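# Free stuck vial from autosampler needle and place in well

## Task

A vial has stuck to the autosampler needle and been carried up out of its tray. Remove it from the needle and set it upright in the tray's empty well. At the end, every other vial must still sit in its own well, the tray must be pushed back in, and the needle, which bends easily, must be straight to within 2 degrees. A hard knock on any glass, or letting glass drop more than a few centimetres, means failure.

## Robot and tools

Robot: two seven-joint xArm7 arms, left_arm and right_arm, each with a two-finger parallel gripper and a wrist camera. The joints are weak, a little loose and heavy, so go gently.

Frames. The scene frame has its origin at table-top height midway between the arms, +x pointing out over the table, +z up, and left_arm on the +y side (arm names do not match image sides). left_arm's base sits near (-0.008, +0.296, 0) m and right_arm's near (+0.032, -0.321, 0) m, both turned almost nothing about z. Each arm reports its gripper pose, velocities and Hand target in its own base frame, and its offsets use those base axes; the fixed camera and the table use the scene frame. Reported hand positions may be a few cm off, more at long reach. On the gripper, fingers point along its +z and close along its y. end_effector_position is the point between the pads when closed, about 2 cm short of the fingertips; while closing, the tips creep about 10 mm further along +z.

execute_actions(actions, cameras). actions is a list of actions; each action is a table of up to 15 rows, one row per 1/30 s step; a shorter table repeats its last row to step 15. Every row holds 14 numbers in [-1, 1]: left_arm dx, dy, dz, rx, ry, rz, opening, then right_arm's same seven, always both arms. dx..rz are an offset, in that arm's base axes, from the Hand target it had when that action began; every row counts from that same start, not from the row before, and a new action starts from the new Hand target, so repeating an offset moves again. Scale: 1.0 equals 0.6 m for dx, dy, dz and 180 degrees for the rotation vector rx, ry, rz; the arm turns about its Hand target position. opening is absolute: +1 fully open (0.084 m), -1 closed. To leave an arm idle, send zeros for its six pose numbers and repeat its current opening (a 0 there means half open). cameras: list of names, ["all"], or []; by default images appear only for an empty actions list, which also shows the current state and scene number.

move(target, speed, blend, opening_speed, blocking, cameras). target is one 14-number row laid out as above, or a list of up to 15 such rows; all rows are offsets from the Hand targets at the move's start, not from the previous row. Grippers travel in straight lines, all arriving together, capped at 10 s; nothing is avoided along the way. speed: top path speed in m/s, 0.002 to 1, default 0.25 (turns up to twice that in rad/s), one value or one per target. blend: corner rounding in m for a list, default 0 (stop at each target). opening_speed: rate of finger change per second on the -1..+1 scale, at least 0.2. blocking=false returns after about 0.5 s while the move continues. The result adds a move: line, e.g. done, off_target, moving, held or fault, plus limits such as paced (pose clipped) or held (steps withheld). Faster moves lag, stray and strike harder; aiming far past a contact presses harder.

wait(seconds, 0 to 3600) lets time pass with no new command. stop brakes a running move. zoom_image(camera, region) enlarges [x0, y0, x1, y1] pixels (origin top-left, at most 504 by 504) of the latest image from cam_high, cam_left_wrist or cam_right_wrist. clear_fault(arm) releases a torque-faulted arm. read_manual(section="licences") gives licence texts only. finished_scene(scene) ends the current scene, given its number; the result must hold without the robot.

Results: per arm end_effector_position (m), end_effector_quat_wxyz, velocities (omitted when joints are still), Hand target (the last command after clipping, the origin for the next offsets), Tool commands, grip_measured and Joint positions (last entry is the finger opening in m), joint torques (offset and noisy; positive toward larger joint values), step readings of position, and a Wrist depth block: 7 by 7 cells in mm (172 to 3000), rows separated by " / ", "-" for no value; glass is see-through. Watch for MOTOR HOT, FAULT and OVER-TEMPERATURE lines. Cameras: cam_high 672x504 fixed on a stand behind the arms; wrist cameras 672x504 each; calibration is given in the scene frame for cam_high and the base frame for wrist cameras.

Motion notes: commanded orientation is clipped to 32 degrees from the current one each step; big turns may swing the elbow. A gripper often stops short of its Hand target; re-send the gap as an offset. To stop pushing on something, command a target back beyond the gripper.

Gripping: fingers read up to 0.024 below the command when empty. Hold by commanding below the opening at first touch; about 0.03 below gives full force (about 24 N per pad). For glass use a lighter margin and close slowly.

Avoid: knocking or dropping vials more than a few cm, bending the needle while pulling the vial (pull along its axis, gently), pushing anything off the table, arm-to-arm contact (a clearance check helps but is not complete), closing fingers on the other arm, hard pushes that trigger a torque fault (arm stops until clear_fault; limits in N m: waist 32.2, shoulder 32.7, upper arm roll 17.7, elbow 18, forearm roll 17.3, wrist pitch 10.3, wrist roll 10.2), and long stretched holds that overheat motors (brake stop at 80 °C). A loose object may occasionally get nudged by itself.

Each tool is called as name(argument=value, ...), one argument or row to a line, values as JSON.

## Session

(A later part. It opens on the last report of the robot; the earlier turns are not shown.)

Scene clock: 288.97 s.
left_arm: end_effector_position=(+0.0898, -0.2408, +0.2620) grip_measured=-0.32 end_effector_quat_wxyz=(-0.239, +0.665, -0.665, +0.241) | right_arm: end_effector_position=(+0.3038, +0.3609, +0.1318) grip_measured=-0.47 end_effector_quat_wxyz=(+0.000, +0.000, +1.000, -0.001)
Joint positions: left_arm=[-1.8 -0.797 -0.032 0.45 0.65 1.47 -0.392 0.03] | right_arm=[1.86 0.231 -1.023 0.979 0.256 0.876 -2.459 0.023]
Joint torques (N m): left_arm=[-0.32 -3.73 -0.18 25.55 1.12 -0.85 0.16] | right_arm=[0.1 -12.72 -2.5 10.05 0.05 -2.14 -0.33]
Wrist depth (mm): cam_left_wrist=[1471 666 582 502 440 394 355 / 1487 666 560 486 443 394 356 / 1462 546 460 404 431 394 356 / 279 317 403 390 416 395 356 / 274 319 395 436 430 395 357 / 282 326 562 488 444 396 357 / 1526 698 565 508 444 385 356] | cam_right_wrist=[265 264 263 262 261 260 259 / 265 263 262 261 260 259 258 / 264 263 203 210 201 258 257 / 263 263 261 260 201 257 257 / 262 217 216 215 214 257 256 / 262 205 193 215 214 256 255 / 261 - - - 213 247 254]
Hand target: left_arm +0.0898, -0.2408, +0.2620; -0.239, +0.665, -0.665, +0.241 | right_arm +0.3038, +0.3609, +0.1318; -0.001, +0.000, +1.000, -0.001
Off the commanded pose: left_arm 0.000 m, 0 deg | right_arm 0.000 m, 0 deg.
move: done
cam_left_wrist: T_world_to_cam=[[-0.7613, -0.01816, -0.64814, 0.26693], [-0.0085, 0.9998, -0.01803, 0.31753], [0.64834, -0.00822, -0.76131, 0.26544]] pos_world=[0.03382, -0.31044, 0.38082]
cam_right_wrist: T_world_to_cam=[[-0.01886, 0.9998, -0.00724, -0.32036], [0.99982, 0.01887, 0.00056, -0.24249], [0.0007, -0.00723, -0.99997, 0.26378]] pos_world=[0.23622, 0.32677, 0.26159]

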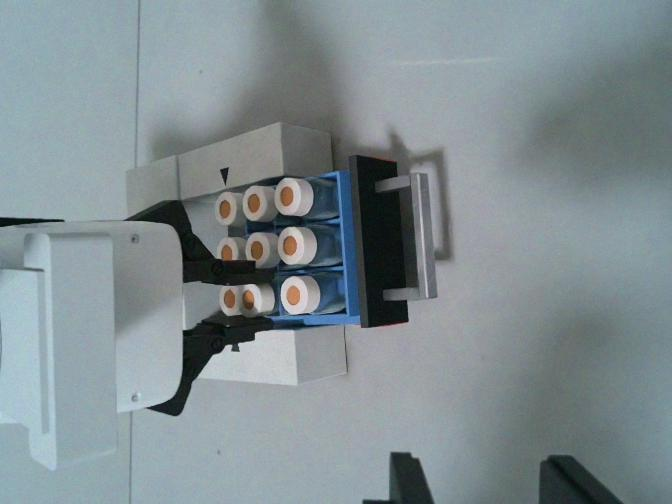

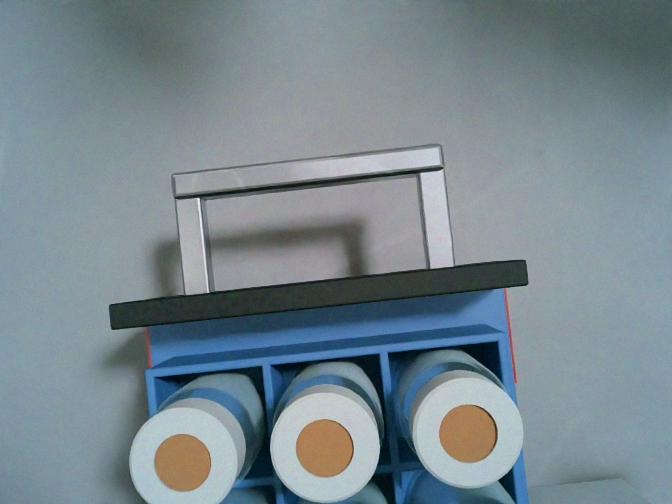

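move(
  target=[
    [0,0,0,0,0,0,-0.3,0,0,-0.006,0,0,0,-0.6],
    [0,0,0,0,0,0,-0.3,0,0,-0.006,0,0,0,-0.3],
    [0,0,0,0,0,0,-0.3,0,0,0.12,0,0,0,-0.3],
  ],
  speed=[0.02,0.02,0.08],
  opening_speed=1,
  cameras=["all"],
)

zoom_image(
  camera="cam_left_wrist",
  region=[130, 180, 370, 350],
)

Scene clock: 296.30 s.
left_arm: end_effector_position=(+0.0898, -0.2408, +0.2620) grip_measured=-0.32 end_effector_quat_wxyz=(-0.239, +0.665, -0.665, +0.241) | right_arm: end_effector_position=(+0.3038, +0.3609, +0.2038) grip_measured=-0.32 end_effector_quat_wxyz=(-0.001, +0.000, +1.000, -0.001)
Joint positions: left_arm=[-1.8 -0.797 -0.032 0.45 0.65 1.47 -0.392 0.03] | right_arm=[1.935 0.059 -1.08 1.079 0.059 1.054 -2.315 0.03]
Joint torques (N m): left_arm=[-0.37 -3.75 -0.2 25.54 1.19 -0.85 0.19] | right_arm=[0.85 -18.21 -1.36 20.27 0.03 -1.23 -0.09]
Wrist depth (mm): cam_left_wrist=[1480 665 581 502 442 394 355 / 1471 662 559 486 443 395 356 / 1458 549 458 403 429 394 356 / 281 492 437 390 417 395 356 / 281 520 471 437 430 395 356 / 301 637 566 487 442 396 357 / 1519 697 563 506 444 385 357] | cam_right_wrist=[339 337 336 335 333 331 330 / 337 336 335 334 332 330 329 / 337 335 334 332 331 330 329 / 336 334 333 332 286 329 328 / 335 334 288 276 286 328 327 / 335 333 227 226 229 327 326 / 334 332 226 225 225 267 325]
Hand target: left_arm +0.0898, -0.2408, +0.2620; -0.239, +0.665, -0.665, +0.241 | right_arm +0.3038, +0.3609, +0.2038; -0.001, +0.000, +1.000, -0.001
Off the commanded pose: left_arm 0.000 m, 0 deg | right_arm 0.000 m, 0 deg.
move: done
cam_left_wrist: T_world_to_cam=[[-0.7613, -0.01816, -0.64814, 0.26693], [-0.0085, 0.9998, -0.01803, 0.31753], [0.64834, -0.00822, -0.76131, 0.26544]] pos_world=[0.03382, -0.31044, 0.38082]
cam_right_wrist: T_world_to_cam=[[-0.01887, 0.99979, -0.00734, -0.3198], [0.99982, 0.01887, 0.00056, -0.24253], [0.0007, -0.00733, -0.99997, 0.33581]] pos_world=[0.23622, 0.32677, 0.33359]

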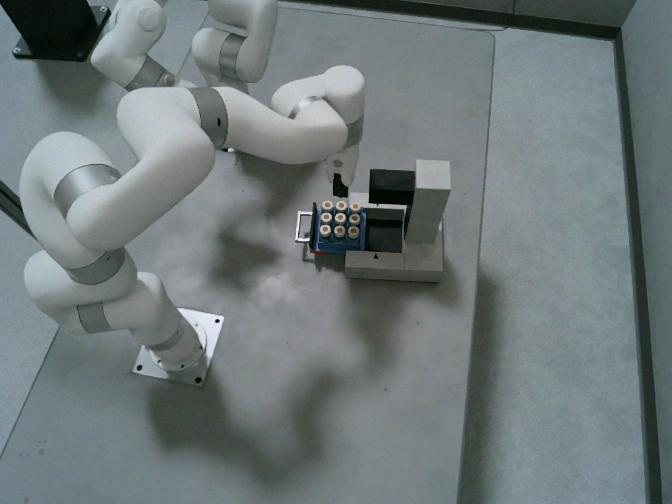

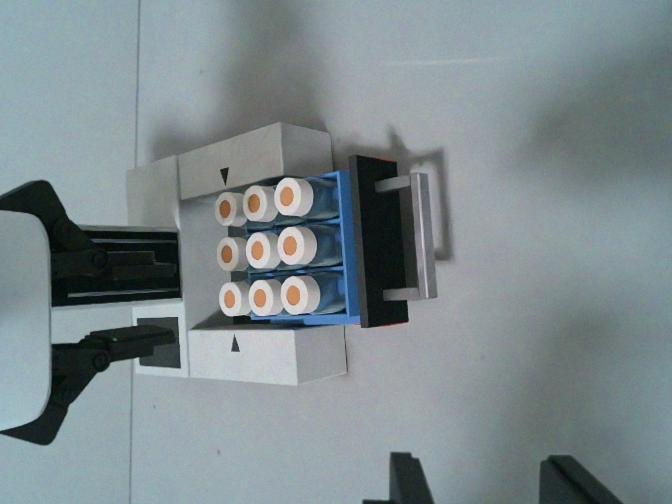

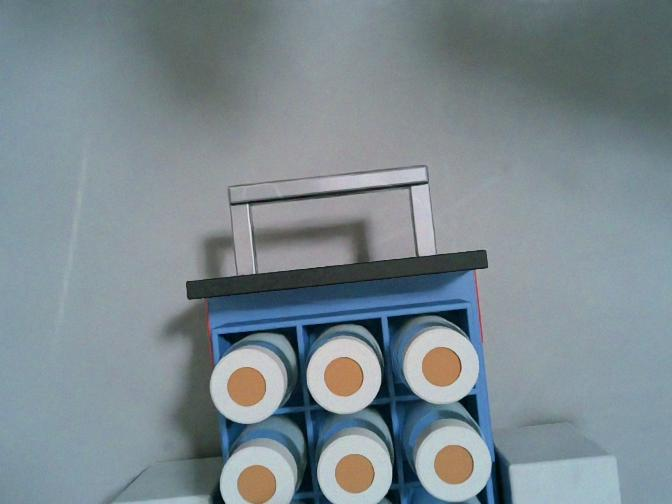

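Scaled by 2.100 from the camera's image (finer frame: 960x720).

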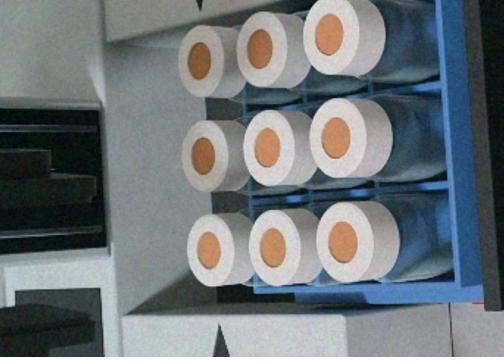

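move(
  target=[
    [0,0,0,0,0,0,-0.3,0,0,0.1,0,0,0,-0.3],
    [0,0,0,0,0,0,-0.3,0,-0.5,0.1,0,0,0,-0.3],
  ],
  speed=0.3,
)

move(
  target=[
    [0.1,-0.1,-0.17,0,0,0,-0.3,0,0,0,0,0,0,-0.3],
    [0.225,-0.1,-0.322,0,0,0,-0.3,0,0,0,0,0,0,-0.3],
  ],
  speed=0.12,
  cameras=["cam_left_wrist"],
)

Scene clock: 303.07 s.
left_arm: end_effector_position=(+0.0898, -0.2408, +0.2620) grip_measured=-0.32 end_effector_quat_wxyz=(-0.239, +0.665, -0.665, +0.241) | right_arm: end_effector_position=(+0.3038, +0.0610, +0.2638) grip_measured=-0.32 end_effector_quat_wxyz=(-0.001, +0.000, +1.000, -0.001)
Joint positions: left_arm=[-1.8 -0.797 -0.032 0.45 0.65 1.47 -0.392 0.03] | right_arm=[1.387 -0.985 -0.817 0.751 -0.654 1.559 -2.275 0.03]
Joint torques (N m): left_arm=[-0.24 -3.55 -0.14 25.62 1.28 -0.92 0.08] | right_arm=[-0.3 4.53 13.51 8.91 -0.41 -1.16 -0.28]
Wrist depth (mm): cam_left_wrist=[1474 665 583 502 442 395 356 / 1499 663 559 486 442 394 355 / 1455 551 461 404 429 395 356 / 365 507 435 389 419 395 356 / 1422 540 473 437 430 396 356 / 1513 666 564 489 444 396 356 / 1516 698 562 505 443 385 356] | cam_right_wrist=[399 399 397 396 396 395 394 / 398 396 396 395 394 394 393 / 396 396 394 394 393 392 392 / 395 395 394 392 391 391 391 / 395 394 393 392 392 391 389 / 392 391 391 391 390 389 388 / 392 391 390 390 389 387 386]
Hand target: left_arm +0.0898, -0.2408, +0.2620; -0.239, +0.665, -0.665, +0.241 | right_arm +0.3038, +0.0609, +0.2638; -0.001, +0.000, +1.000, -0.001
Off the commanded pose: left_arm 0.000 m, 0 deg | right_arm 0.000 m, 0 deg.
move: done

Scene clock: 306.03 s.
left_arm: end_effector_position=(+0.2248, -0.3008, +0.0688) grip_measured=-0.32 end_effector_quat_wxyz=(-0.239, +0.665, -0.665, +0.241) | right_arm: end_effector_position=(+0.3038, +0.0609, +0.2638) grip_measured=-0.32 end_effector_quat_wxyz=(+0.000, +0.000, +1.000, -0.001)
Joint positions: left_arm=[-1.511 -0.051 0.343 0.441 1.352 0.662 -0.783 0.03] | right_arm=[1.387 -0.985 -0.817 0.751 -0.654 1.559 -2.275 0.03]
Joint torques (N m): left_arm=[-0.17 -12.21 -0.2 18.42 0.09 -0.5 -0.09] | right_arm=[-0.07 5.4 12.52 15.41 -0.03 -2.09 -0.27]
Wrist depth (mm): cam_left_wrist=[426 342 286 245 215 192 177 / 426 344 287 246 216 192 177 / 283 227 260 246 216 192 178 / 283 232 258 239 210 193 178 / 198 - 192 - 210 193 178 / 198 - 189 - 205 193 178 / 187 - 187 - - 194 179] | cam_right_wrist=[399 398 398 396 395 395 394 / 398 397 396 396 394 393 392 / 396 395 395 393 393 392 391 / 396 393 393 392 391 391 391 / 394 393 392 392 391 390 389 / 392 393 391 390 390 389 389 / 392 391 390 390 389 387 387]
Hand target: left_arm +0.2248, -0.3008, +0.0688; -0.239, +0.665, -0.665, +0.241 | right_arm +0.3038, +0.0609, +0.2638; -0.001, +0.000, +1.000, -0.001
Off the commanded pose: left_arm 0.000 m, 0 deg | right_arm 0.000 m, 0 deg.
move: done
cam_left_wrist: T_world_to_cam=[[-0.7613, -0.01816, -0.64814, 0.2434], [-0.0085, 0.9998, -0.01803, 0.37518], [0.64834, -0.00822, -0.76131, 0.03034]] pos_world=[0.16882, -0.37044, 0.18762]

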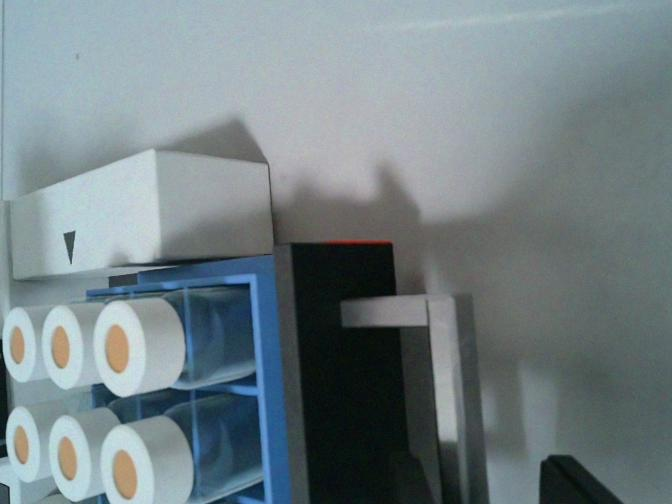

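move(
  target=[
    [0.025,0,-0.028,0,0,0,-0.3,0,0,0,0,0,0,-0.3],
    [0.025,0,-0.028,0,0,0,-0.57,0,0,0,0,0,0,-0.3],
    [0.16,0.008,-0.028,0,0,0,-0.57,0,0,0,0,0,0,-0.3],
  ],
  speed=[0.06,0.06,0.07],
  cameras=["cam_high","cam_left_wrist"],
)

zoom_image(
  camera="cam_high",
  region=[280, 160, 440, 320],
)

Scene clock: 311.80 s.
left_arm: end_effector_position=(+0.3208, -0.2960, +0.0520) grip_measured=-0.59 end_effector_quat_wxyz=(-0.239, +0.665, -0.665, +0.241) | right_arm: end_effector_position=(+0.3038, +0.0609, +0.2638) grip_measured=-0.32 end_effector_quat_wxyz=(+0.000, +0.000, +1.000, -0.001)
Joint positions: left_arm=[-1.354 0.151 0.486 0.603 1.585 0.448 -0.794 0.018] | right_arm=[1.387 -0.985 -0.817 0.751 -0.654 1.559 -2.275 0.03]
Joint torques (N m): left_arm=[0.96 -15.52 2.14 20.2 0.07 0.06 0.08] | right_arm=[0.41 6.96 10.64 15.5 -0.26 -2.12 -0.16]
Wrist depth (mm): cam_left_wrist=[358 307 257 222 195 178 - / 358 307 257 222 195 178 - / 338 191 174 182 195 178 - / 240 200 174 - 189 178 - / 240 210 - - 190 178 - / - - - - - 178 - / - - - - - - -] | cam_right_wrist=[398 398 398 396 395 395 393 / 397 397 396 395 394 393 392 / 397 395 394 394 392 392 391 / 395 394 394 393 392 391 390 / 395 394 392 391 391 390 389 / 393 392 392 391 390 389 388 / 392 391 391 389 389 387 387]
Hand target: left_arm +0.3208, -0.2960, +0.0520; -0.239, +0.665, -0.665, +0.241 | right_arm +0.3038, +0.0609, +0.2638; -0.001, +0.000, +1.000, -0.001
Off the commanded pose: left_arm 0.000 m, 0 deg | right_arm 0.000 m, 0 deg.
move: done
cam_left_wrist: T_world_to_cam=[[-0.7613, -0.01816, -0.64814, 0.30568], [-0.0085, 0.9998, -0.01803, 0.3709], [0.64834, -0.00822, -0.76131, -0.04465]] pos_world=[0.26482, -0.36564, 0.17082]

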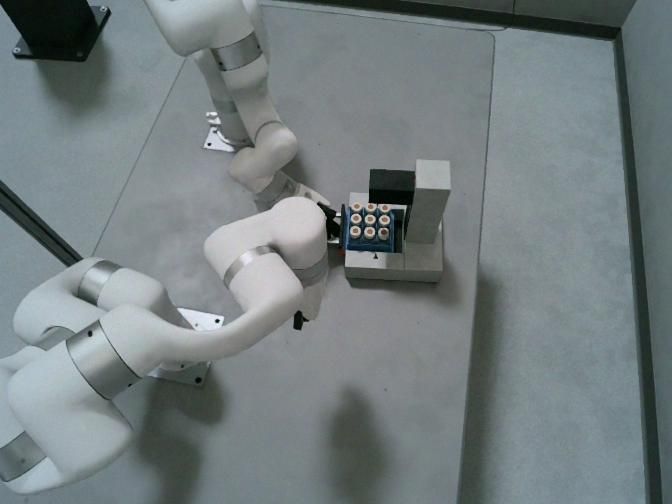

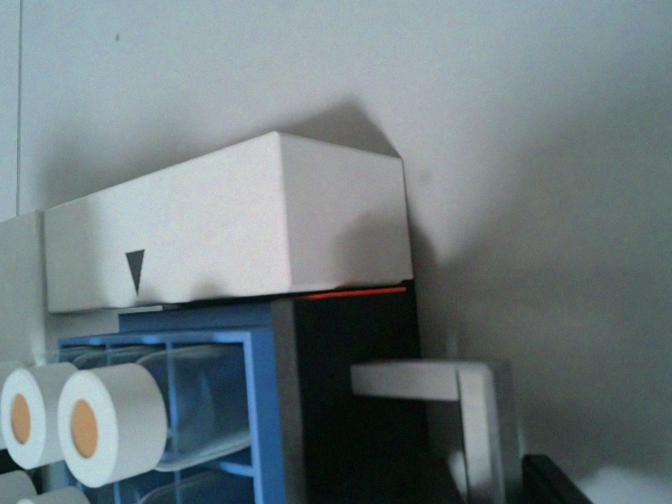

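Scaled by 3.150 from the camera's image (finer frame: 960x720).

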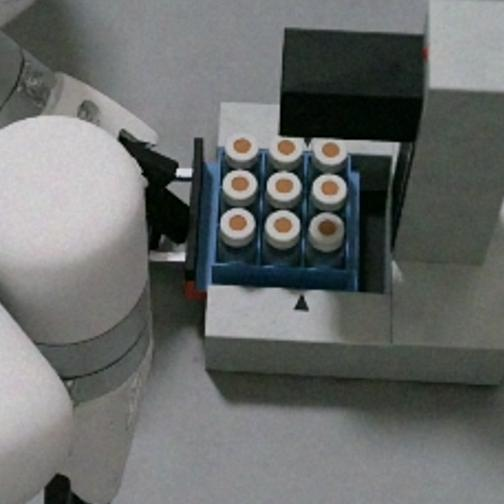

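move(
  target=[0.028,0.003,0,0,0,0,-0.57,0,0,0,0,0,0,-0.3],
  speed=0.04,
  cameras=["cam_high","cam_left_wrist"],
)

zoom_image(
  camera="cam_high",
  region=[320, 180, 420, 280],
)

Scene clock: 314.53 s.
left_arm: end_effector_position=(+0.3375, -0.2942, +0.0520) grip_measured=-0.59 end_effector_quat_wxyz=(-0.239, +0.665, -0.665, +0.241) | right_arm: end_effector_position=(+0.3038, +0.0609, +0.2638) grip_measured=-0.32 end_effector_quat_wxyz=(+0.000, +0.000, +1.000, -0.001)
Joint positions: left_arm=[-1.328 0.179 0.506 0.635 1.607 0.413 -0.784 0.018] | right_arm=[1.387 -0.985 -0.817 0.751 -0.654 1.559 -2.275 0.03]
Joint torques (N m): left_arm=[1.05 -15.64 2.45 21.04 0.08 0.02 0.36] | right_arm=[0.57 7.86 9.83 15.23 -0.01 -2.13 -0.25]
Wrist depth (mm): cam_left_wrist=[358 306 257 221 194 178 - / 358 306 247 214 194 178 - / 358 190 - - 183 178 - / 240 199 174 - 183 178 - / 240 210 - - 184 178 - / - - - - - 178 - / - - - - - - -] | cam_right_wrist=[398 398 397 396 396 394 392 / 398 397 396 394 394 393 392 / 396 396 395 394 392 393 391 / 395 395 393 392 392 391 390 / 394 393 392 391 391 390 390 / 393 393 391 390 390 389 388 / 392 391 391 390 389 388 387]
Hand target: left_arm +0.3376, -0.2942, +0.0520; -0.239, +0.665, -0.665, +0.241 | right_arm +0.3038, +0.0609, +0.2638; -0.001, +0.000, +1.000, -0.001
Off the commanded pose: left_arm 0.000 m, 0 deg | right_arm 0.000 m, 0 deg.
move: done
cam_left_wrist: T_world_to_cam=[[-0.76131, -0.01809, -0.64814, 0.31853], [-0.00844, 0.9998, -0.01799, 0.36922], [0.64834, -0.00822, -0.76131, -0.05553]] pos_world=[0.28162, -0.36384, 0.17082]

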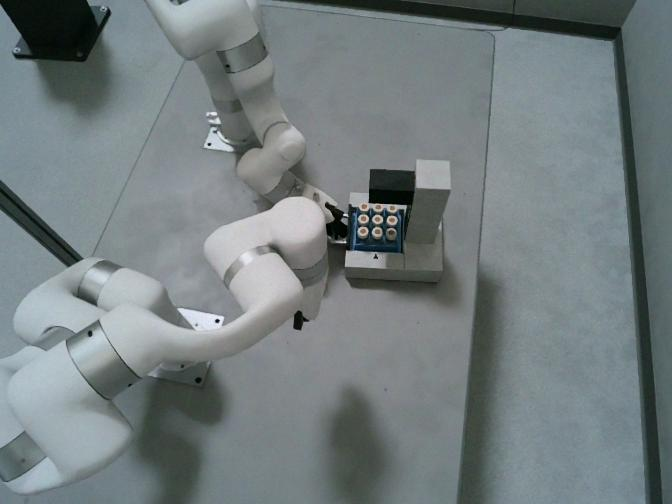

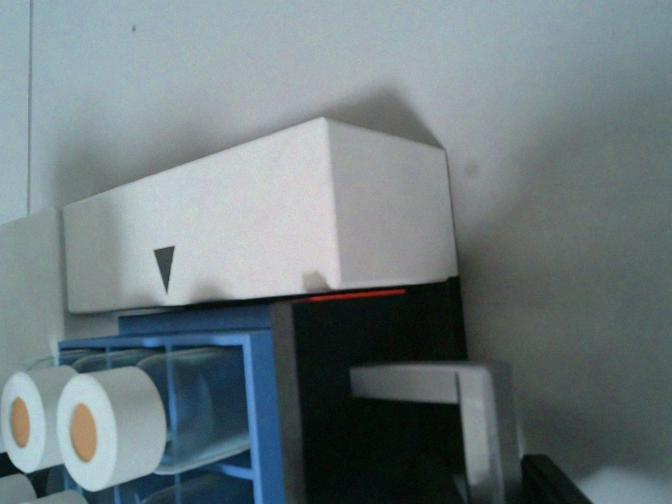

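Scaled by 5.040 from the camera's image (finer frame: 960x720).

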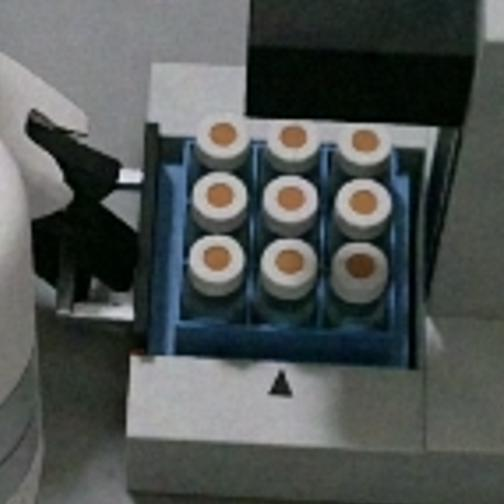

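move(
  target=[0.008,0.001,0,0,0,0,-0.57,0,0,0,0,0,0,-0.3],
  speed=0.02,
  cameras=["cam_high","cam_left_wrist"],
)

zoom_image(
  camera="cam_high",
  region=[320, 180, 420, 280],
)

Scene clock: 316.60 s.
left_arm: end_effector_position=(+0.3419, -0.2937, +0.0518) grip_measured=-0.60 end_effector_quat_wxyz=(-0.239, +0.665, -0.666, +0.241) | right_arm: end_effector_position=(+0.3038, +0.0609, +0.2638) grip_measured=-0.32 end_effector_quat_wxyz=(+0.000, +0.000, +1.000, -0.001)
Joint positions: left_arm=[-1.32 0.188 0.51 0.644 1.613 0.403 -0.781 0.018] | right_arm=[1.387 -0.985 -0.817 0.751 -0.654 1.559 -2.275 0.03]
Joint torques (N m): left_arm=[20.89 -13.37 19.98 36.95 1.08 6.97 0.71] | right_arm=[0.55 8.36 9.11 15.28 -0.23 -1.95 -0.17]
Wrist depth (mm): cam_left_wrist=[353 302 255 220 193 177 - / 352 302 254 220 193 177 - / 351 187 - - 182 177 - / 234 196 - - 182 177 - / 234 196 - - 183 177 - / 233 - - - 183 177 - / - - - - - - -] | cam_right_wrist=[399 399 397 397 395 394 393 / 397 396 396 396 395 393 393 / 396 395 395 393 393 393 391 / 395 394 394 392 392 391 391 / 395 393 392 392 390 391 389 / 394 392 391 391 390 389 389 / 392 390 390 389 388 388 387]
Hand target: left_arm +0.3424, -0.2936, +0.0520; -0.239, +0.665, -0.665, +0.241 | right_arm +0.3038, +0.0609, +0.2638; -0.001, +0.000, +1.000, -0.001
Off the commanded pose: left_arm 0.001 m, 0 deg | right_arm 0.000 m, 0 deg.
move: done
cam_left_wrist: T_world_to_cam=[[-0.7616, -0.01729, -0.64782, 0.32207], [-0.00765, 0.99981, -0.01769, 0.36847], [0.64801, -0.00852, -0.76159, -0.05849]] pos_world=[0.28601, -0.36334, 0.17062]

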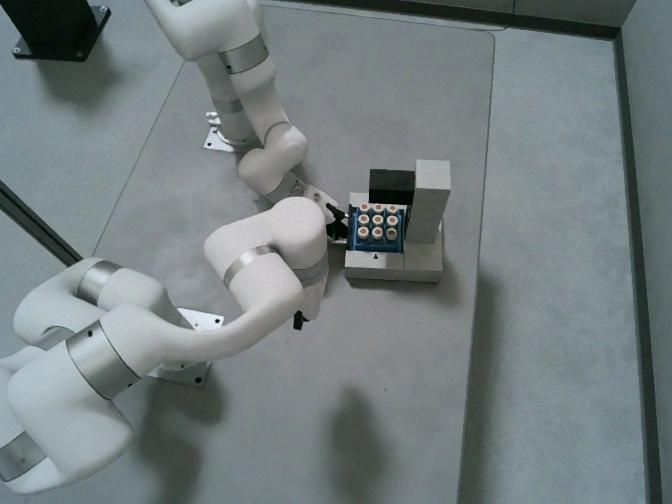

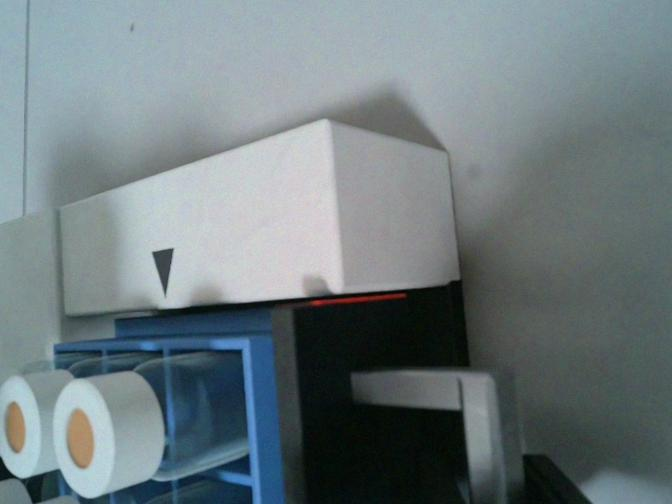

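Scaled by 5.040 from the camera's image (finer frame: 960x720).

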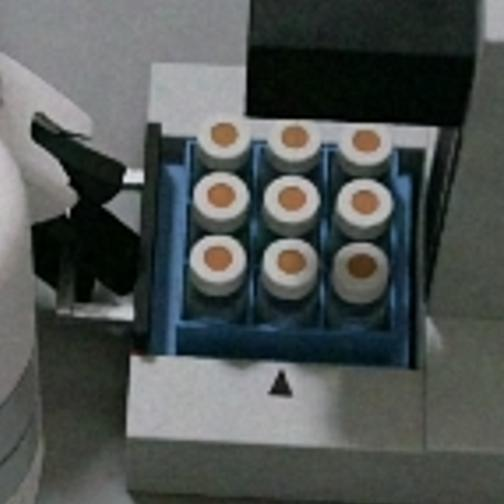

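move(
  target=[
    [-0.006,0,0,0,0,0,-0.57,0,0,0,0,0,0,-0.3],
    [-0.006,0,0.002,0,0,0,-0.3,0,0,0,0,0,0,-0.3],
    [-0.09,0,0.102,0,0,0,-0.3,0,0,0,0,0,0,-0.3],
    [-0.2,0.05,0.3,0,0,0,-0.3,0,0,0,0,0,0,-0.3],
  ],
  speed=[0.03,0.03,0.06,0.2],
  cameras=["cam_high","cam_left_wrist"],
)

zoom_image(
  camera="cam_high",
  region=[320, 180, 420, 280],
)

zoom_image(
  camera="cam_left_wrist",
  region=[60, 130, 460, 400],
)

Scene clock: 320.53 s.
left_arm: end_effector_position=(+0.3239, -0.2781, +0.0397) grip_measured=-0.31 end_effector_quat_wxyz=(-0.239, +0.665, -0.671, +0.222) | right_arm: end_effector_position=(+0.3038, +0.0609, +0.2638) grip_measured=-0.32 end_effector_quat_wxyz=(+0.000, +0.000, +1.000, -0.001)
Joint positions: left_arm=[-1.327 0.172 0.506 0.591 1.606 0.411 -0.778 0.031] | right_arm=[1.387 -0.985 -0.817 0.751 -0.654 1.559 -2.275 0.03]
Joint torques (N m): left_arm=[1.44 -7.01 1.65 0.02 -0.15 0.05 0.35] | right_arm=[0.57 8.79 7.95 15.18 -0.31 -1.78 -0.25]
Wrist depth (mm): cam_left_wrist=[342 281 238 206 182 - - / 345 - - - 182 172 - / 210 188 - - 180 173 - / 221 189 - - 179 173 - / 195 - - - 179 174 - / - - - - 186 - - / 197 - - - - - -] | cam_right_wrist=[399 398 397 395 396 394 394 / 397 396 396 395 394 392 392 / 396 395 395 392 393 392 391 / 395 394 394 392 392 391 390 / 395 394 393 392 391 391 390 / 393 392 392 390 389 389 388 / 392 391 391 389 388 387 387]
Hand target: left_arm +0.3239, -0.2781, +0.0397; -0.239, +0.665, -0.671, +0.222 (not the last commanded pose) | right_arm +0.3038, +0.0609, +0.2638; -0.001, +0.000, +1.000, -0.001
Tool commands: left_gripper/opening=-0.3 right_gripper/opening=-0.3
Off the commanded pose: left_arm 0.218 m, 2 deg | right_arm 0.000 m, 0 deg.
TORQUE FAULT: the external load on joint 4 (elbow) of the left arm reached its load limit, and that arm stopped. The contact can be on any part of that arm beyond that joint, not only on its tool. A torque fault puts only its own arm into a fault stop. That arm's remaining commands of this call were not run. The hold on joint 4 (elbow) of that arm was moved back by the arm itself, up to 3 degrees, as the stop began, but later a load was on that arm, so every hold on that arm was set again where that arm then was. That arm may still press on what stopped it. That arm is still stopped at the end of this call. While its stop runs, that arm, its gripper or tool too, takes no new command.
CLEAR FAULT: the left arm stays stopped (state 4) until you call clear_fault(arm="left_arm").
End effector pose when the fault began: left_arm: position (+0.3384, -0.2936, +0.0530), quat_wxyz (-0.239, +0.665, -0.665, +0.241)
Joint positions when the fault began: left_arm=[-1.326 0.176 0.507 0.634 1.606 0.412 -0.777 0.027]
move: fault (left_arm); path passed 2 of 4 targets
cam_left_wrist: T_world_to_cam=[[-0.7802, -0.00173, -0.62552, 0.31024], [-0.01008, 0.9999, 0.00981, 0.35218], [0.62545, 0.01396, -0.78014, -0.04159]] pos_world=[0.27161, -0.35103, 0.15817]

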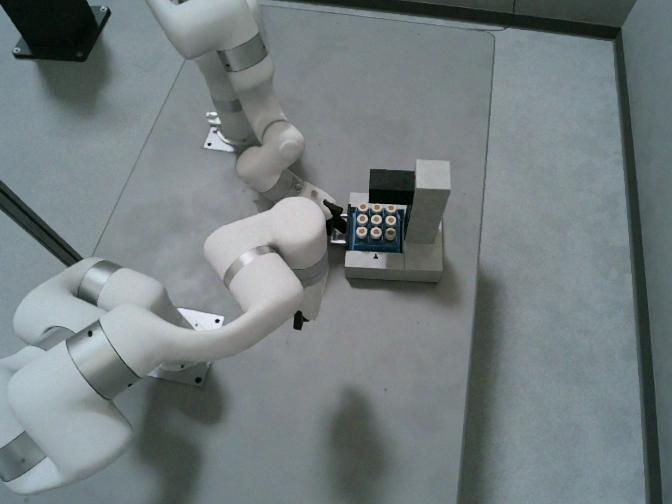

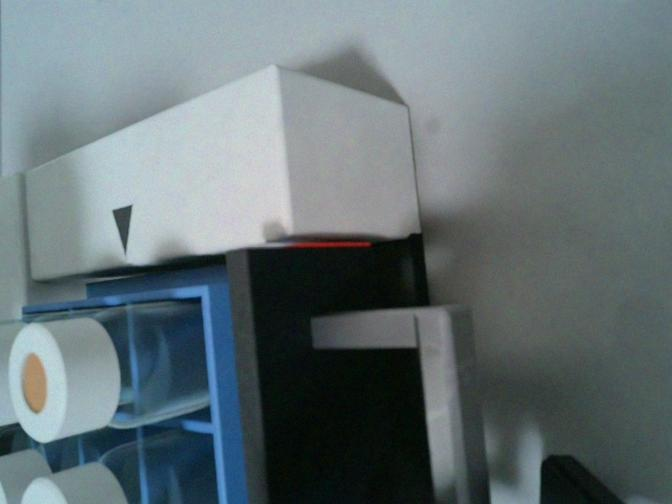

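Scaled by 5.040 from the camera's image (finer frame: 960x720).

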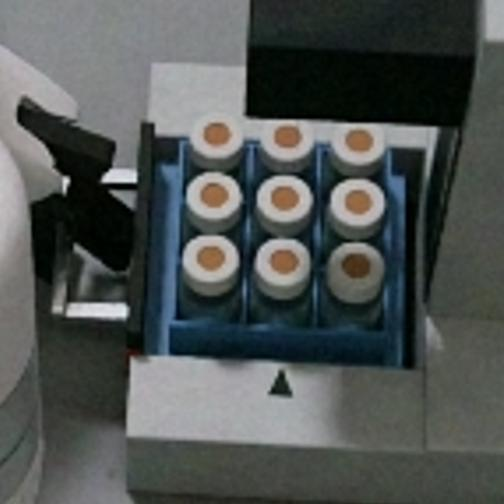

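Scaled by 1.260 from the camera's image (finer frame: 960x720).

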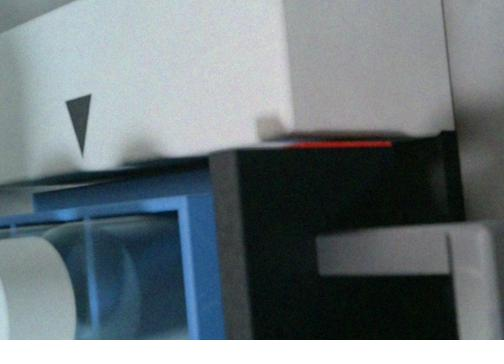

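clear_fault(
  arm="left_arm",
)

move(
  target=[
    [0,0,0.012,0,0,0,-0.48,0,0,0,0,0,0,-0.3],
    [-0.064,0,0.089,0,0,0,-0.48,0,0,0,0,0,0,-0.3],
  ],
  speed=0.04,
  cameras=["cam_high","cam_left_wrist"],
)

zoom_image(
  camera="cam_high",
  region=[320, 180, 420, 280],
)

Scene clock: 322.67 s.
left_arm: end_effector_position=(+0.3246, -0.2793, +0.0408) grip_measured=-0.31 end_effector_quat_wxyz=(-0.238, +0.666, -0.671, +0.224) | right_arm: end_effector_position=(+0.3038, +0.0609, +0.2638) grip_measured=-0.32 end_effector_quat_wxyz=(-0.001, +0.000, +1.000, -0.001)
Joint positions: left_arm=[-1.327 0.171 0.506 0.593 1.606 0.411 -0.778 0.031] | right_arm=[1.387 -0.985 -0.817 0.751 -0.654 1.559 -2.275 0.03]
Joint torques (N m): left_arm=[0.39 -14.13 1.1 0.26 -0.09 0.02 0.31] | right_arm=[0.35 9.38 7.62 15.4 -0.28 -1.78 -0.21]
Wrist depth (mm): cam_left_wrist=[343 281 238 206 183 172 - / 346 - - - 182 173 - / 210 188 - - 180 173 - / 221 189 - - 179 173 - / 220 - - - 179 174 - / - - - - 186 - - / 197 - - - - - -] | cam_right_wrist=[398 398 397 396 395 394 394 / 397 397 395 395 393 394 393 / 396 395 395 393 392 392 391 / 396 394 394 393 392 391 391 / 394 393 392 391 391 391 389 / 393 392 392 391 389 389 388 / 392 391 390 390 389 387 387]
Hand target: left_arm +0.3246, -0.2793, +0.0408; -0.238, +0.666, -0.671, +0.224 (not the last commanded pose) | right_arm +0.3038, +0.0609, +0.2638; -0.001, +0.000, +1.000, -0.001
Tool commands: left_gripper/opening=-0.3 right_gripper/opening=-0.3
Off the commanded pose: left_arm 0.217 m, 2 deg | right_arm 0.000 m, 0 deg.
TORQUE FAULT, CONTINUED: the left arm's stop, for the torque fault of joint 4 (elbow) that an earlier result reported, is over. The call counts as one of the actions that you can send in this scene. The hold on joint 4 (elbow) of that arm was moved back by the arm itself, up to 3 degrees, as the stop began, but later a load was on that arm, so every hold on that arm was set again where that arm then was. That arm's target is now where it stood when the stop ended, not its last command. That arm's gripper keeps its grip as last carried out, and that arm accepts commands again: back off and push less far.
CLEAR FAULT: your call cleared the left arm's torque fault. If a joint's load stays at its limit, that arm stops again at once.

Scene clock: 324.97 s.
left_arm: end_effector_position=(+0.2862, -0.2793, +0.0942) grip_measured=-0.50 end_effector_quat_wxyz=(-0.238, +0.666, -0.671, +0.224) | right_arm: end_effector_position=(+0.3038, +0.0609, +0.2638) grip_measured=-0.32 end_effector_quat_wxyz=(-0.001, +0.000, +1.000, -0.001)
Joint positions: left_arm=[-1.391 -0.115 0.45 0.468 1.359 0.596 -0.542 0.022] | right_arm=[1.387 -0.985 -0.817 0.751 -0.654 1.559 -2.275 0.03]
Joint torques (N m): left_arm=[-0.54 -21.04 -1.18 10.69 -0.33 -0.1 0.26] | right_arm=[0.51 9.42 7.52 15.25 -0.41 -1.6 -0.22]
Wrist depth (mm): cam_left_wrist=[429 371 313 272 241 216 195 / 431 373 222 217 238 216 196 / 298 264 222 205 236 217 197 / 299 232 214 186 231 218 197 / 242 191 213 191 232 219 198 / 239 192 209 187 206 214 198 / 236 197 212 188 - 221 199] | cam_right_wrist=[399 398 397 396 395 394 394 / 398 397 397 395 394 392 393 / 397 396 396 394 392 392 392 / 395 394 393 393 392 391 391 / 395 394 393 391 391 390 389 / 392 393 392 390 390 389 388 / 391 392 391 390 389 388 387]
Hand target: left_arm +0.2862, -0.2793, +0.0942; -0.238, +0.666, -0.671, +0.224 | right_arm +0.3038, +0.0609, +0.2638; -0.001, +0.000, +1.000, -0.001
Off the commanded pose: left_arm 0.000 m, 0 deg | right_arm 0.000 m, 0 deg.
move: done
cam_left_wrist: T_world_to_cam=[[-0.77919, -0.00341, -0.62678, 0.31428], [-0.00989, 0.99993, 0.00686, 0.35267], [0.62671, 0.01155, -0.77916, 0.02338]] pos_world=[0.23372, -0.35184, 0.21278]

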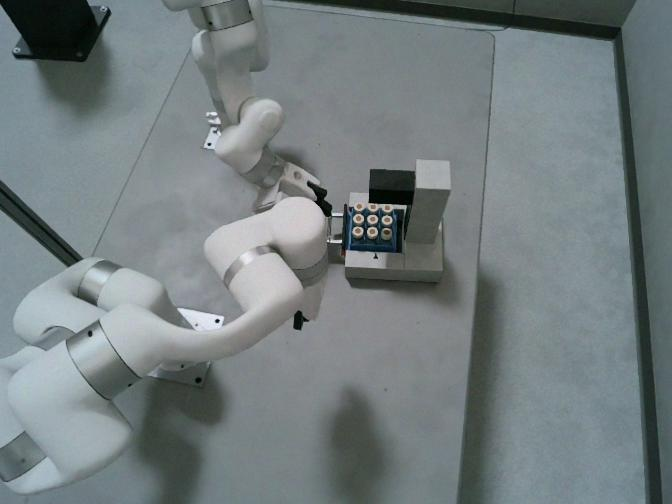

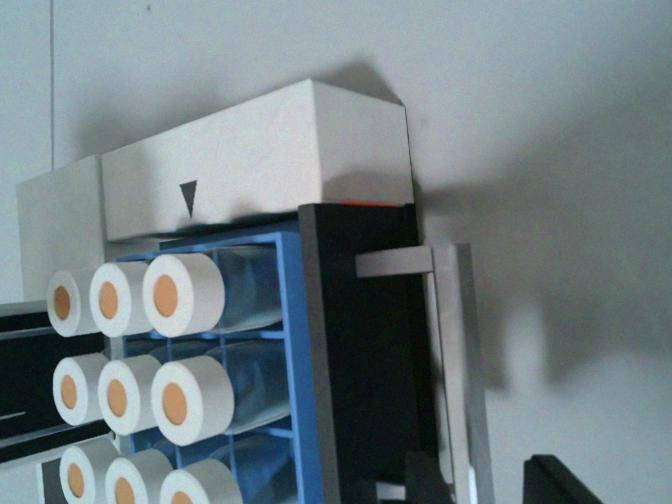

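Scaled by 5.040 from the camera's image (finer frame: 960x720).

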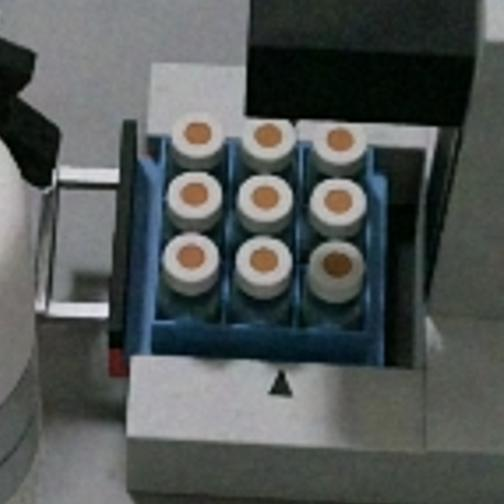

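move(
  target=[
    [-0.045,0,0,0,0,0,-1,0,0,0,0,0,0,-0.3],
    [-0.045,0,-0.08,0,0,0,-1,0,0,0,0,0,0,-0.3],
    [0.015,0,-0.08,0,0,0,-1,0,0,0,0,0,0,-0.3],
  ],
  speed=[0.1,0.06,0.04],
  cameras=["cam_high","cam_left_wrist"],
)

zoom_image(
  camera="cam_high",
  region=[320, 180, 420, 280],
)

Scene clock: 331.17 s.
left_arm: end_effector_position=(+0.2952, -0.2793, +0.0462) grip_measured=-1.00 end_effector_quat_wxyz=(-0.238, +0.666, -0.671, +0.224) | right_arm: end_effector_position=(+0.3038, +0.0609, +0.2638) grip_measured=-0.32 end_effector_quat_wxyz=(-0.001, +0.000, +1.000, -0.001)
Joint positions: left_arm=[-1.366 0.093 0.467 0.524 1.551 0.479 -0.772 0] | right_arm=[1.387 -0.985 -0.817 0.751 -0.654 1.559 -2.275 0.03]
Joint torques (N m): left_arm=[-0.28 -14.01 0.82 17.43 -0.06 -0.54 0.2] | right_arm=[0.37 9.46 7.6 15.2 -0.23 -1.44 -0.25]
Wrist depth (mm): cam_left_wrist=[342 281 239 207 183 173 - / 345 181 180 197 184 174 - / 213 182 177 197 185 175 - / 226 - - 200 186 175 - / - 177 - - 187 176 - / - 174 - - 187 172 - / - 173 - - 188 - -] | cam_right_wrist=[398 398 397 396 396 394 393 / 398 397 396 395 395 393 392 / 397 396 395 394 392 392 391 / 396 394 393 393 392 392 391 / 394 394 393 392 391 390 390 / 393 393 391 391 390 389 388 / 392 391 390 390 388 387 387]
Hand target: left_arm +0.2952, -0.2793, +0.0462; -0.238, +0.666, -0.671, +0.224 | right_arm +0.3038, +0.0609, +0.2638; -0.001, +0.000, +1.000, -0.001
Off the commanded pose: left_arm 0.000 m, 0 deg | right_arm 0.000 m, 0 deg.
move: done
cam_left_wrist: T_world_to_cam=[[-0.77924, -0.00341, -0.62672, 0.2912], [-0.0099, 0.99993, 0.00686, 0.35309], [0.62665, 0.01155, -0.77921, -0.01964]] pos_world=[0.24272, -0.35184, 0.16478]

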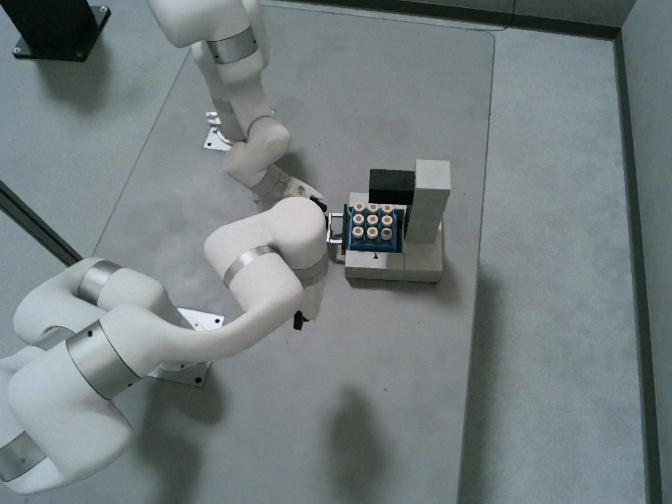

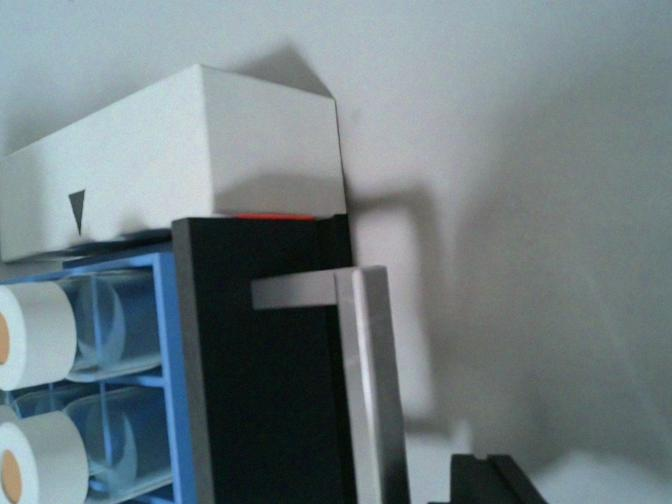

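Scaled by 5.040 from the camera's image (finer frame: 960x720).

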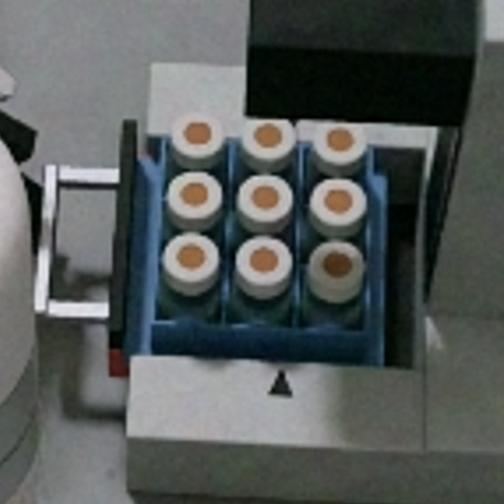

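move(
  target=[0.038,0.003,-0.003,0,0,0,-1,0,0,0,0,0,0,-0.3],
  speed=0.04,
  cameras=["cam_high","cam_left_wrist"],
)

zoom_image(
  camera="cam_high",
  region=[320, 180, 420, 280],
)

Scene clock: 334.00 s.
left_arm: end_effector_position=(+0.3179, -0.2775, +0.0444) grip_measured=-1.00 end_effector_quat_wxyz=(-0.238, +0.665, -0.671, +0.224) | right_arm: end_effector_position=(+0.3038, +0.0609, +0.2638) grip_measured=-0.32 end_effector_quat_wxyz=(-0.001, +0.000, +1.000, -0.001)
Joint positions: left_arm=[-1.33 0.14 0.496 0.569 1.591 0.43 -0.766 0] | right_arm=[1.387 -0.985 -0.817 0.751 -0.654 1.559 -2.275 0.03]
Joint torques (N m): left_arm=[8.83 -17.53 9.66 28.68 0.52 3.34 0.04] | right_arm=[0.37 9.37 7.46 15.33 -0.21 -1.36 -0.2]
Wrist depth (mm): cam_left_wrist=[328 262 225 203 180 - - / 330 173 - 189 181 - - / 201 182 - 185 181 - - / 213 - - 190 181 - - / 190 - - - 182 172 - / 188 - - - 183 173 - / - - - - - - -] | cam_right_wrist=[398 397 398 396 395 394 394 / 398 396 397 395 395 393 393 / 396 396 395 394 393 392 392 / 396 395 393 393 392 391 390 / 394 393 392 391 391 390 389 / 393 392 391 390 390 389 388 / 392 391 391 390 389 388 386]
Hand target: left_arm +0.3180, -0.2775, +0.0444; -0.238, +0.666, -0.671, +0.224 | right_arm +0.3038, +0.0609, +0.2638; -0.001, +0.000, +1.000, -0.001
Off the commanded pose: left_arm 0.000 m, 0 deg | right_arm 0.000 m, 0 deg.
move: done
cam_left_wrist: T_world_to_cam=[[-0.77924, -0.00312, -0.62672, 0.3078], [-0.00954, 0.99993, 0.00689, 0.35153], [0.62665, 0.01135, -0.77922, -0.03529]] pos_world=[0.26532, -0.35014, 0.16298]

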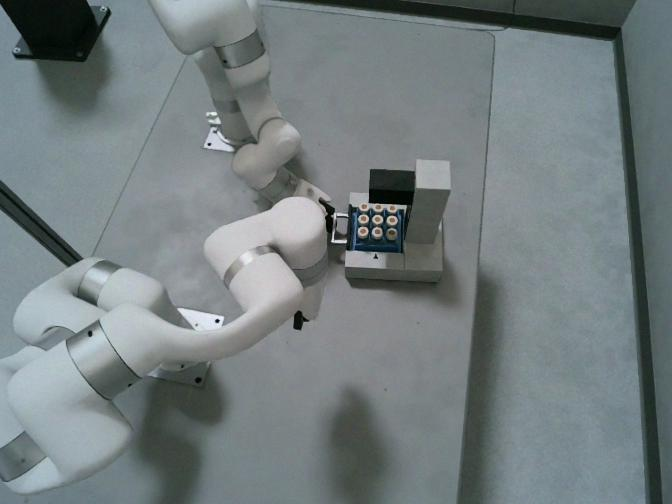

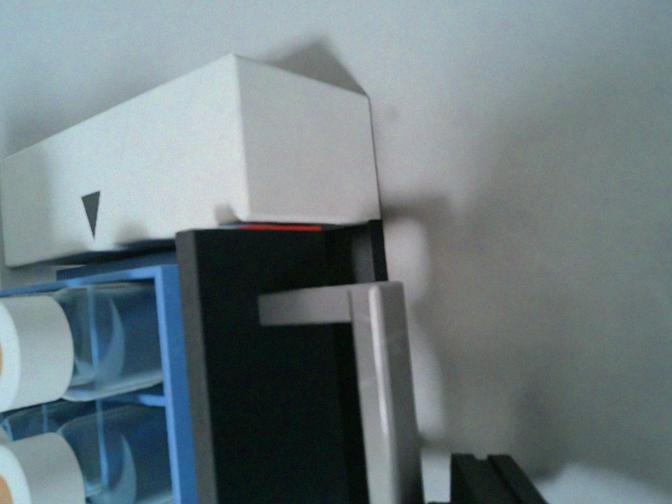

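Scaled by 5.040 from the camera's image (finer frame: 960x720).

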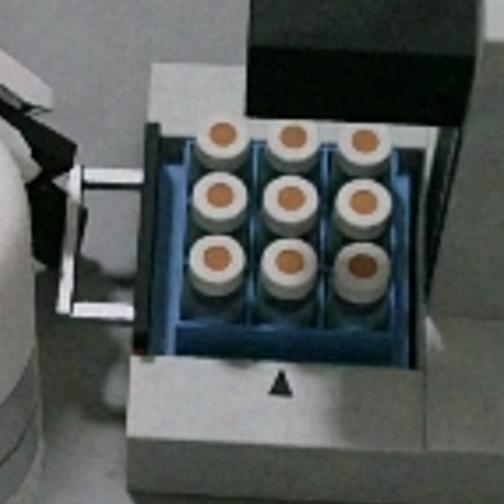

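move(
  target=[
    [0.004,0,0,0,0,0,-1,0,0,0,0,0,0,-0.3],
    [-0.08,0,0.0,0,0,0,-1,0,0,0,0,0,0,-0.3],
    [-0.15,0.05,0.2,0,0,0,-1,0,0,0,0,0,0,-0.3],
  ],
  speed=[0.02,0.06,0.2],
  cameras=["cam_high","cam_left_wrist"],
)

zoom_image(
  camera="cam_high",
  region=[320, 180, 420, 280],
)

zoom_image(
  camera="cam_left_wrist",
  region=[0, 100, 500, 480],
)

Scene clock: 338.80 s.
left_arm: end_effector_position=(+0.2280, -0.2475, +0.1644) grip_measured=-1.00 end_effector_quat_wxyz=(-0.238, +0.666, -0.671, +0.224) | right_arm: end_effector_position=(+0.3038, +0.0609, +0.2638) grip_measured=-0.32 end_effector_quat_wxyz=(-0.001, +0.000, +1.000, -0.001)
Joint positions: left_arm=[-1.457 -0.578 0.31 0.307 1.077 0.925 -0.312 0] | right_arm=[1.387 -0.985 -0.817 0.751 -0.654 1.559 -2.275 0.03]
Joint torques (N m): left_arm=[-0.78 -9.7 -2.73 12.87 0.06 -0.37 0.19] | right_arm=[0.41 9.5 7.57 15.23 -0.22 -1.3 -0.21]
Wrist depth (mm): cam_left_wrist=[1317 495 420 355 322 290 263 / 1288 476 318 299 324 291 263 / - 358 305 282 317 291 263 / 316 312 311 279 317 293 265 / 306 313 308 288 319 294 266 / 1327 388 337 291 321 295 267 / 1361 512 420 303 332 289 262] | cam_right_wrist=[398 398 397 396 395 395 393 / 397 397 396 395 395 393 392 / 396 395 395 393 393 392 390 / 396 394 392 392 392 391 391 / 395 393 392 392 391 391 389 / 393 392 392 391 390 389 389 / 392 391 391 389 388 388 387]
Hand target: left_arm +0.2280, -0.2475, +0.1644; -0.238, +0.666, -0.671, +0.224 | right_arm +0.3038, +0.0609, +0.2638; -0.001, +0.000, +1.000, -0.001
Off the commanded pose: left_arm 0.000 m, 0 deg | right_arm 0.000 m, 0 deg.
move: done
cam_left_wrist: T_world_to_cam=[[-0.77924, -0.00335, -0.62672, 0.31305], [-0.00985, 0.99993, 0.0069, 0.31979], [0.62665, 0.01155, -0.77921, 0.11421]] pos_world=[0.17552, -0.32004, 0.28298]

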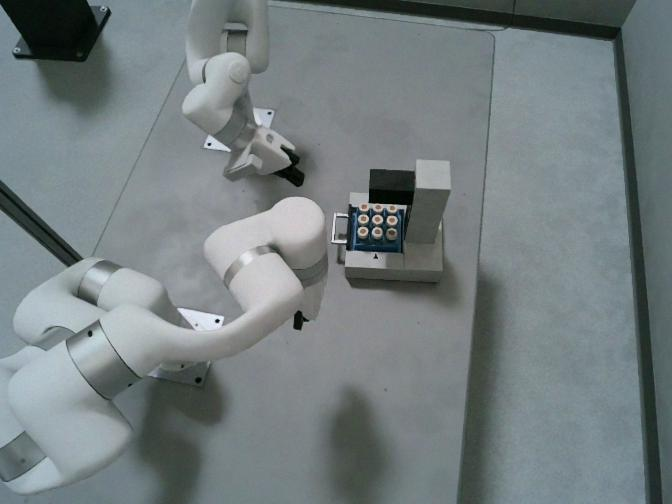

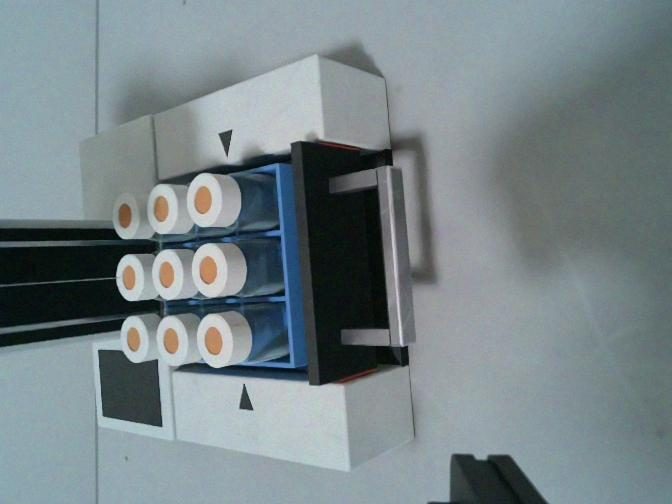

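Scaled by 5.040 from the camera's image (finer frame: 960x720).

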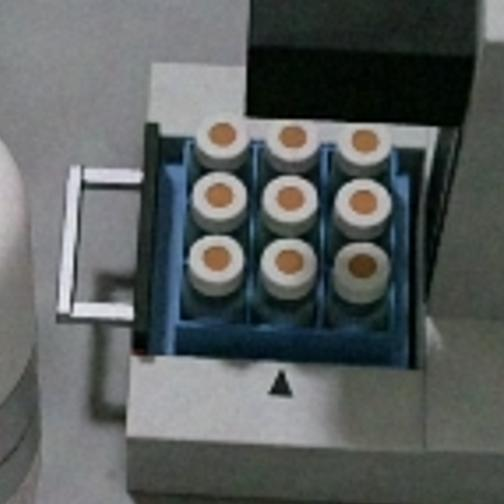

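Scaled by 1.008 from the camera's image (finer frame: 960x720).

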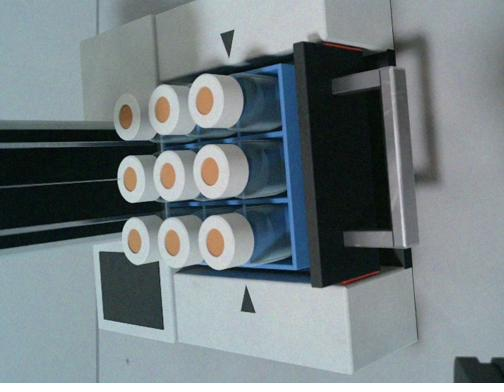

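finished_scene(
  scene=1,
)

The scene is finished: the task was done.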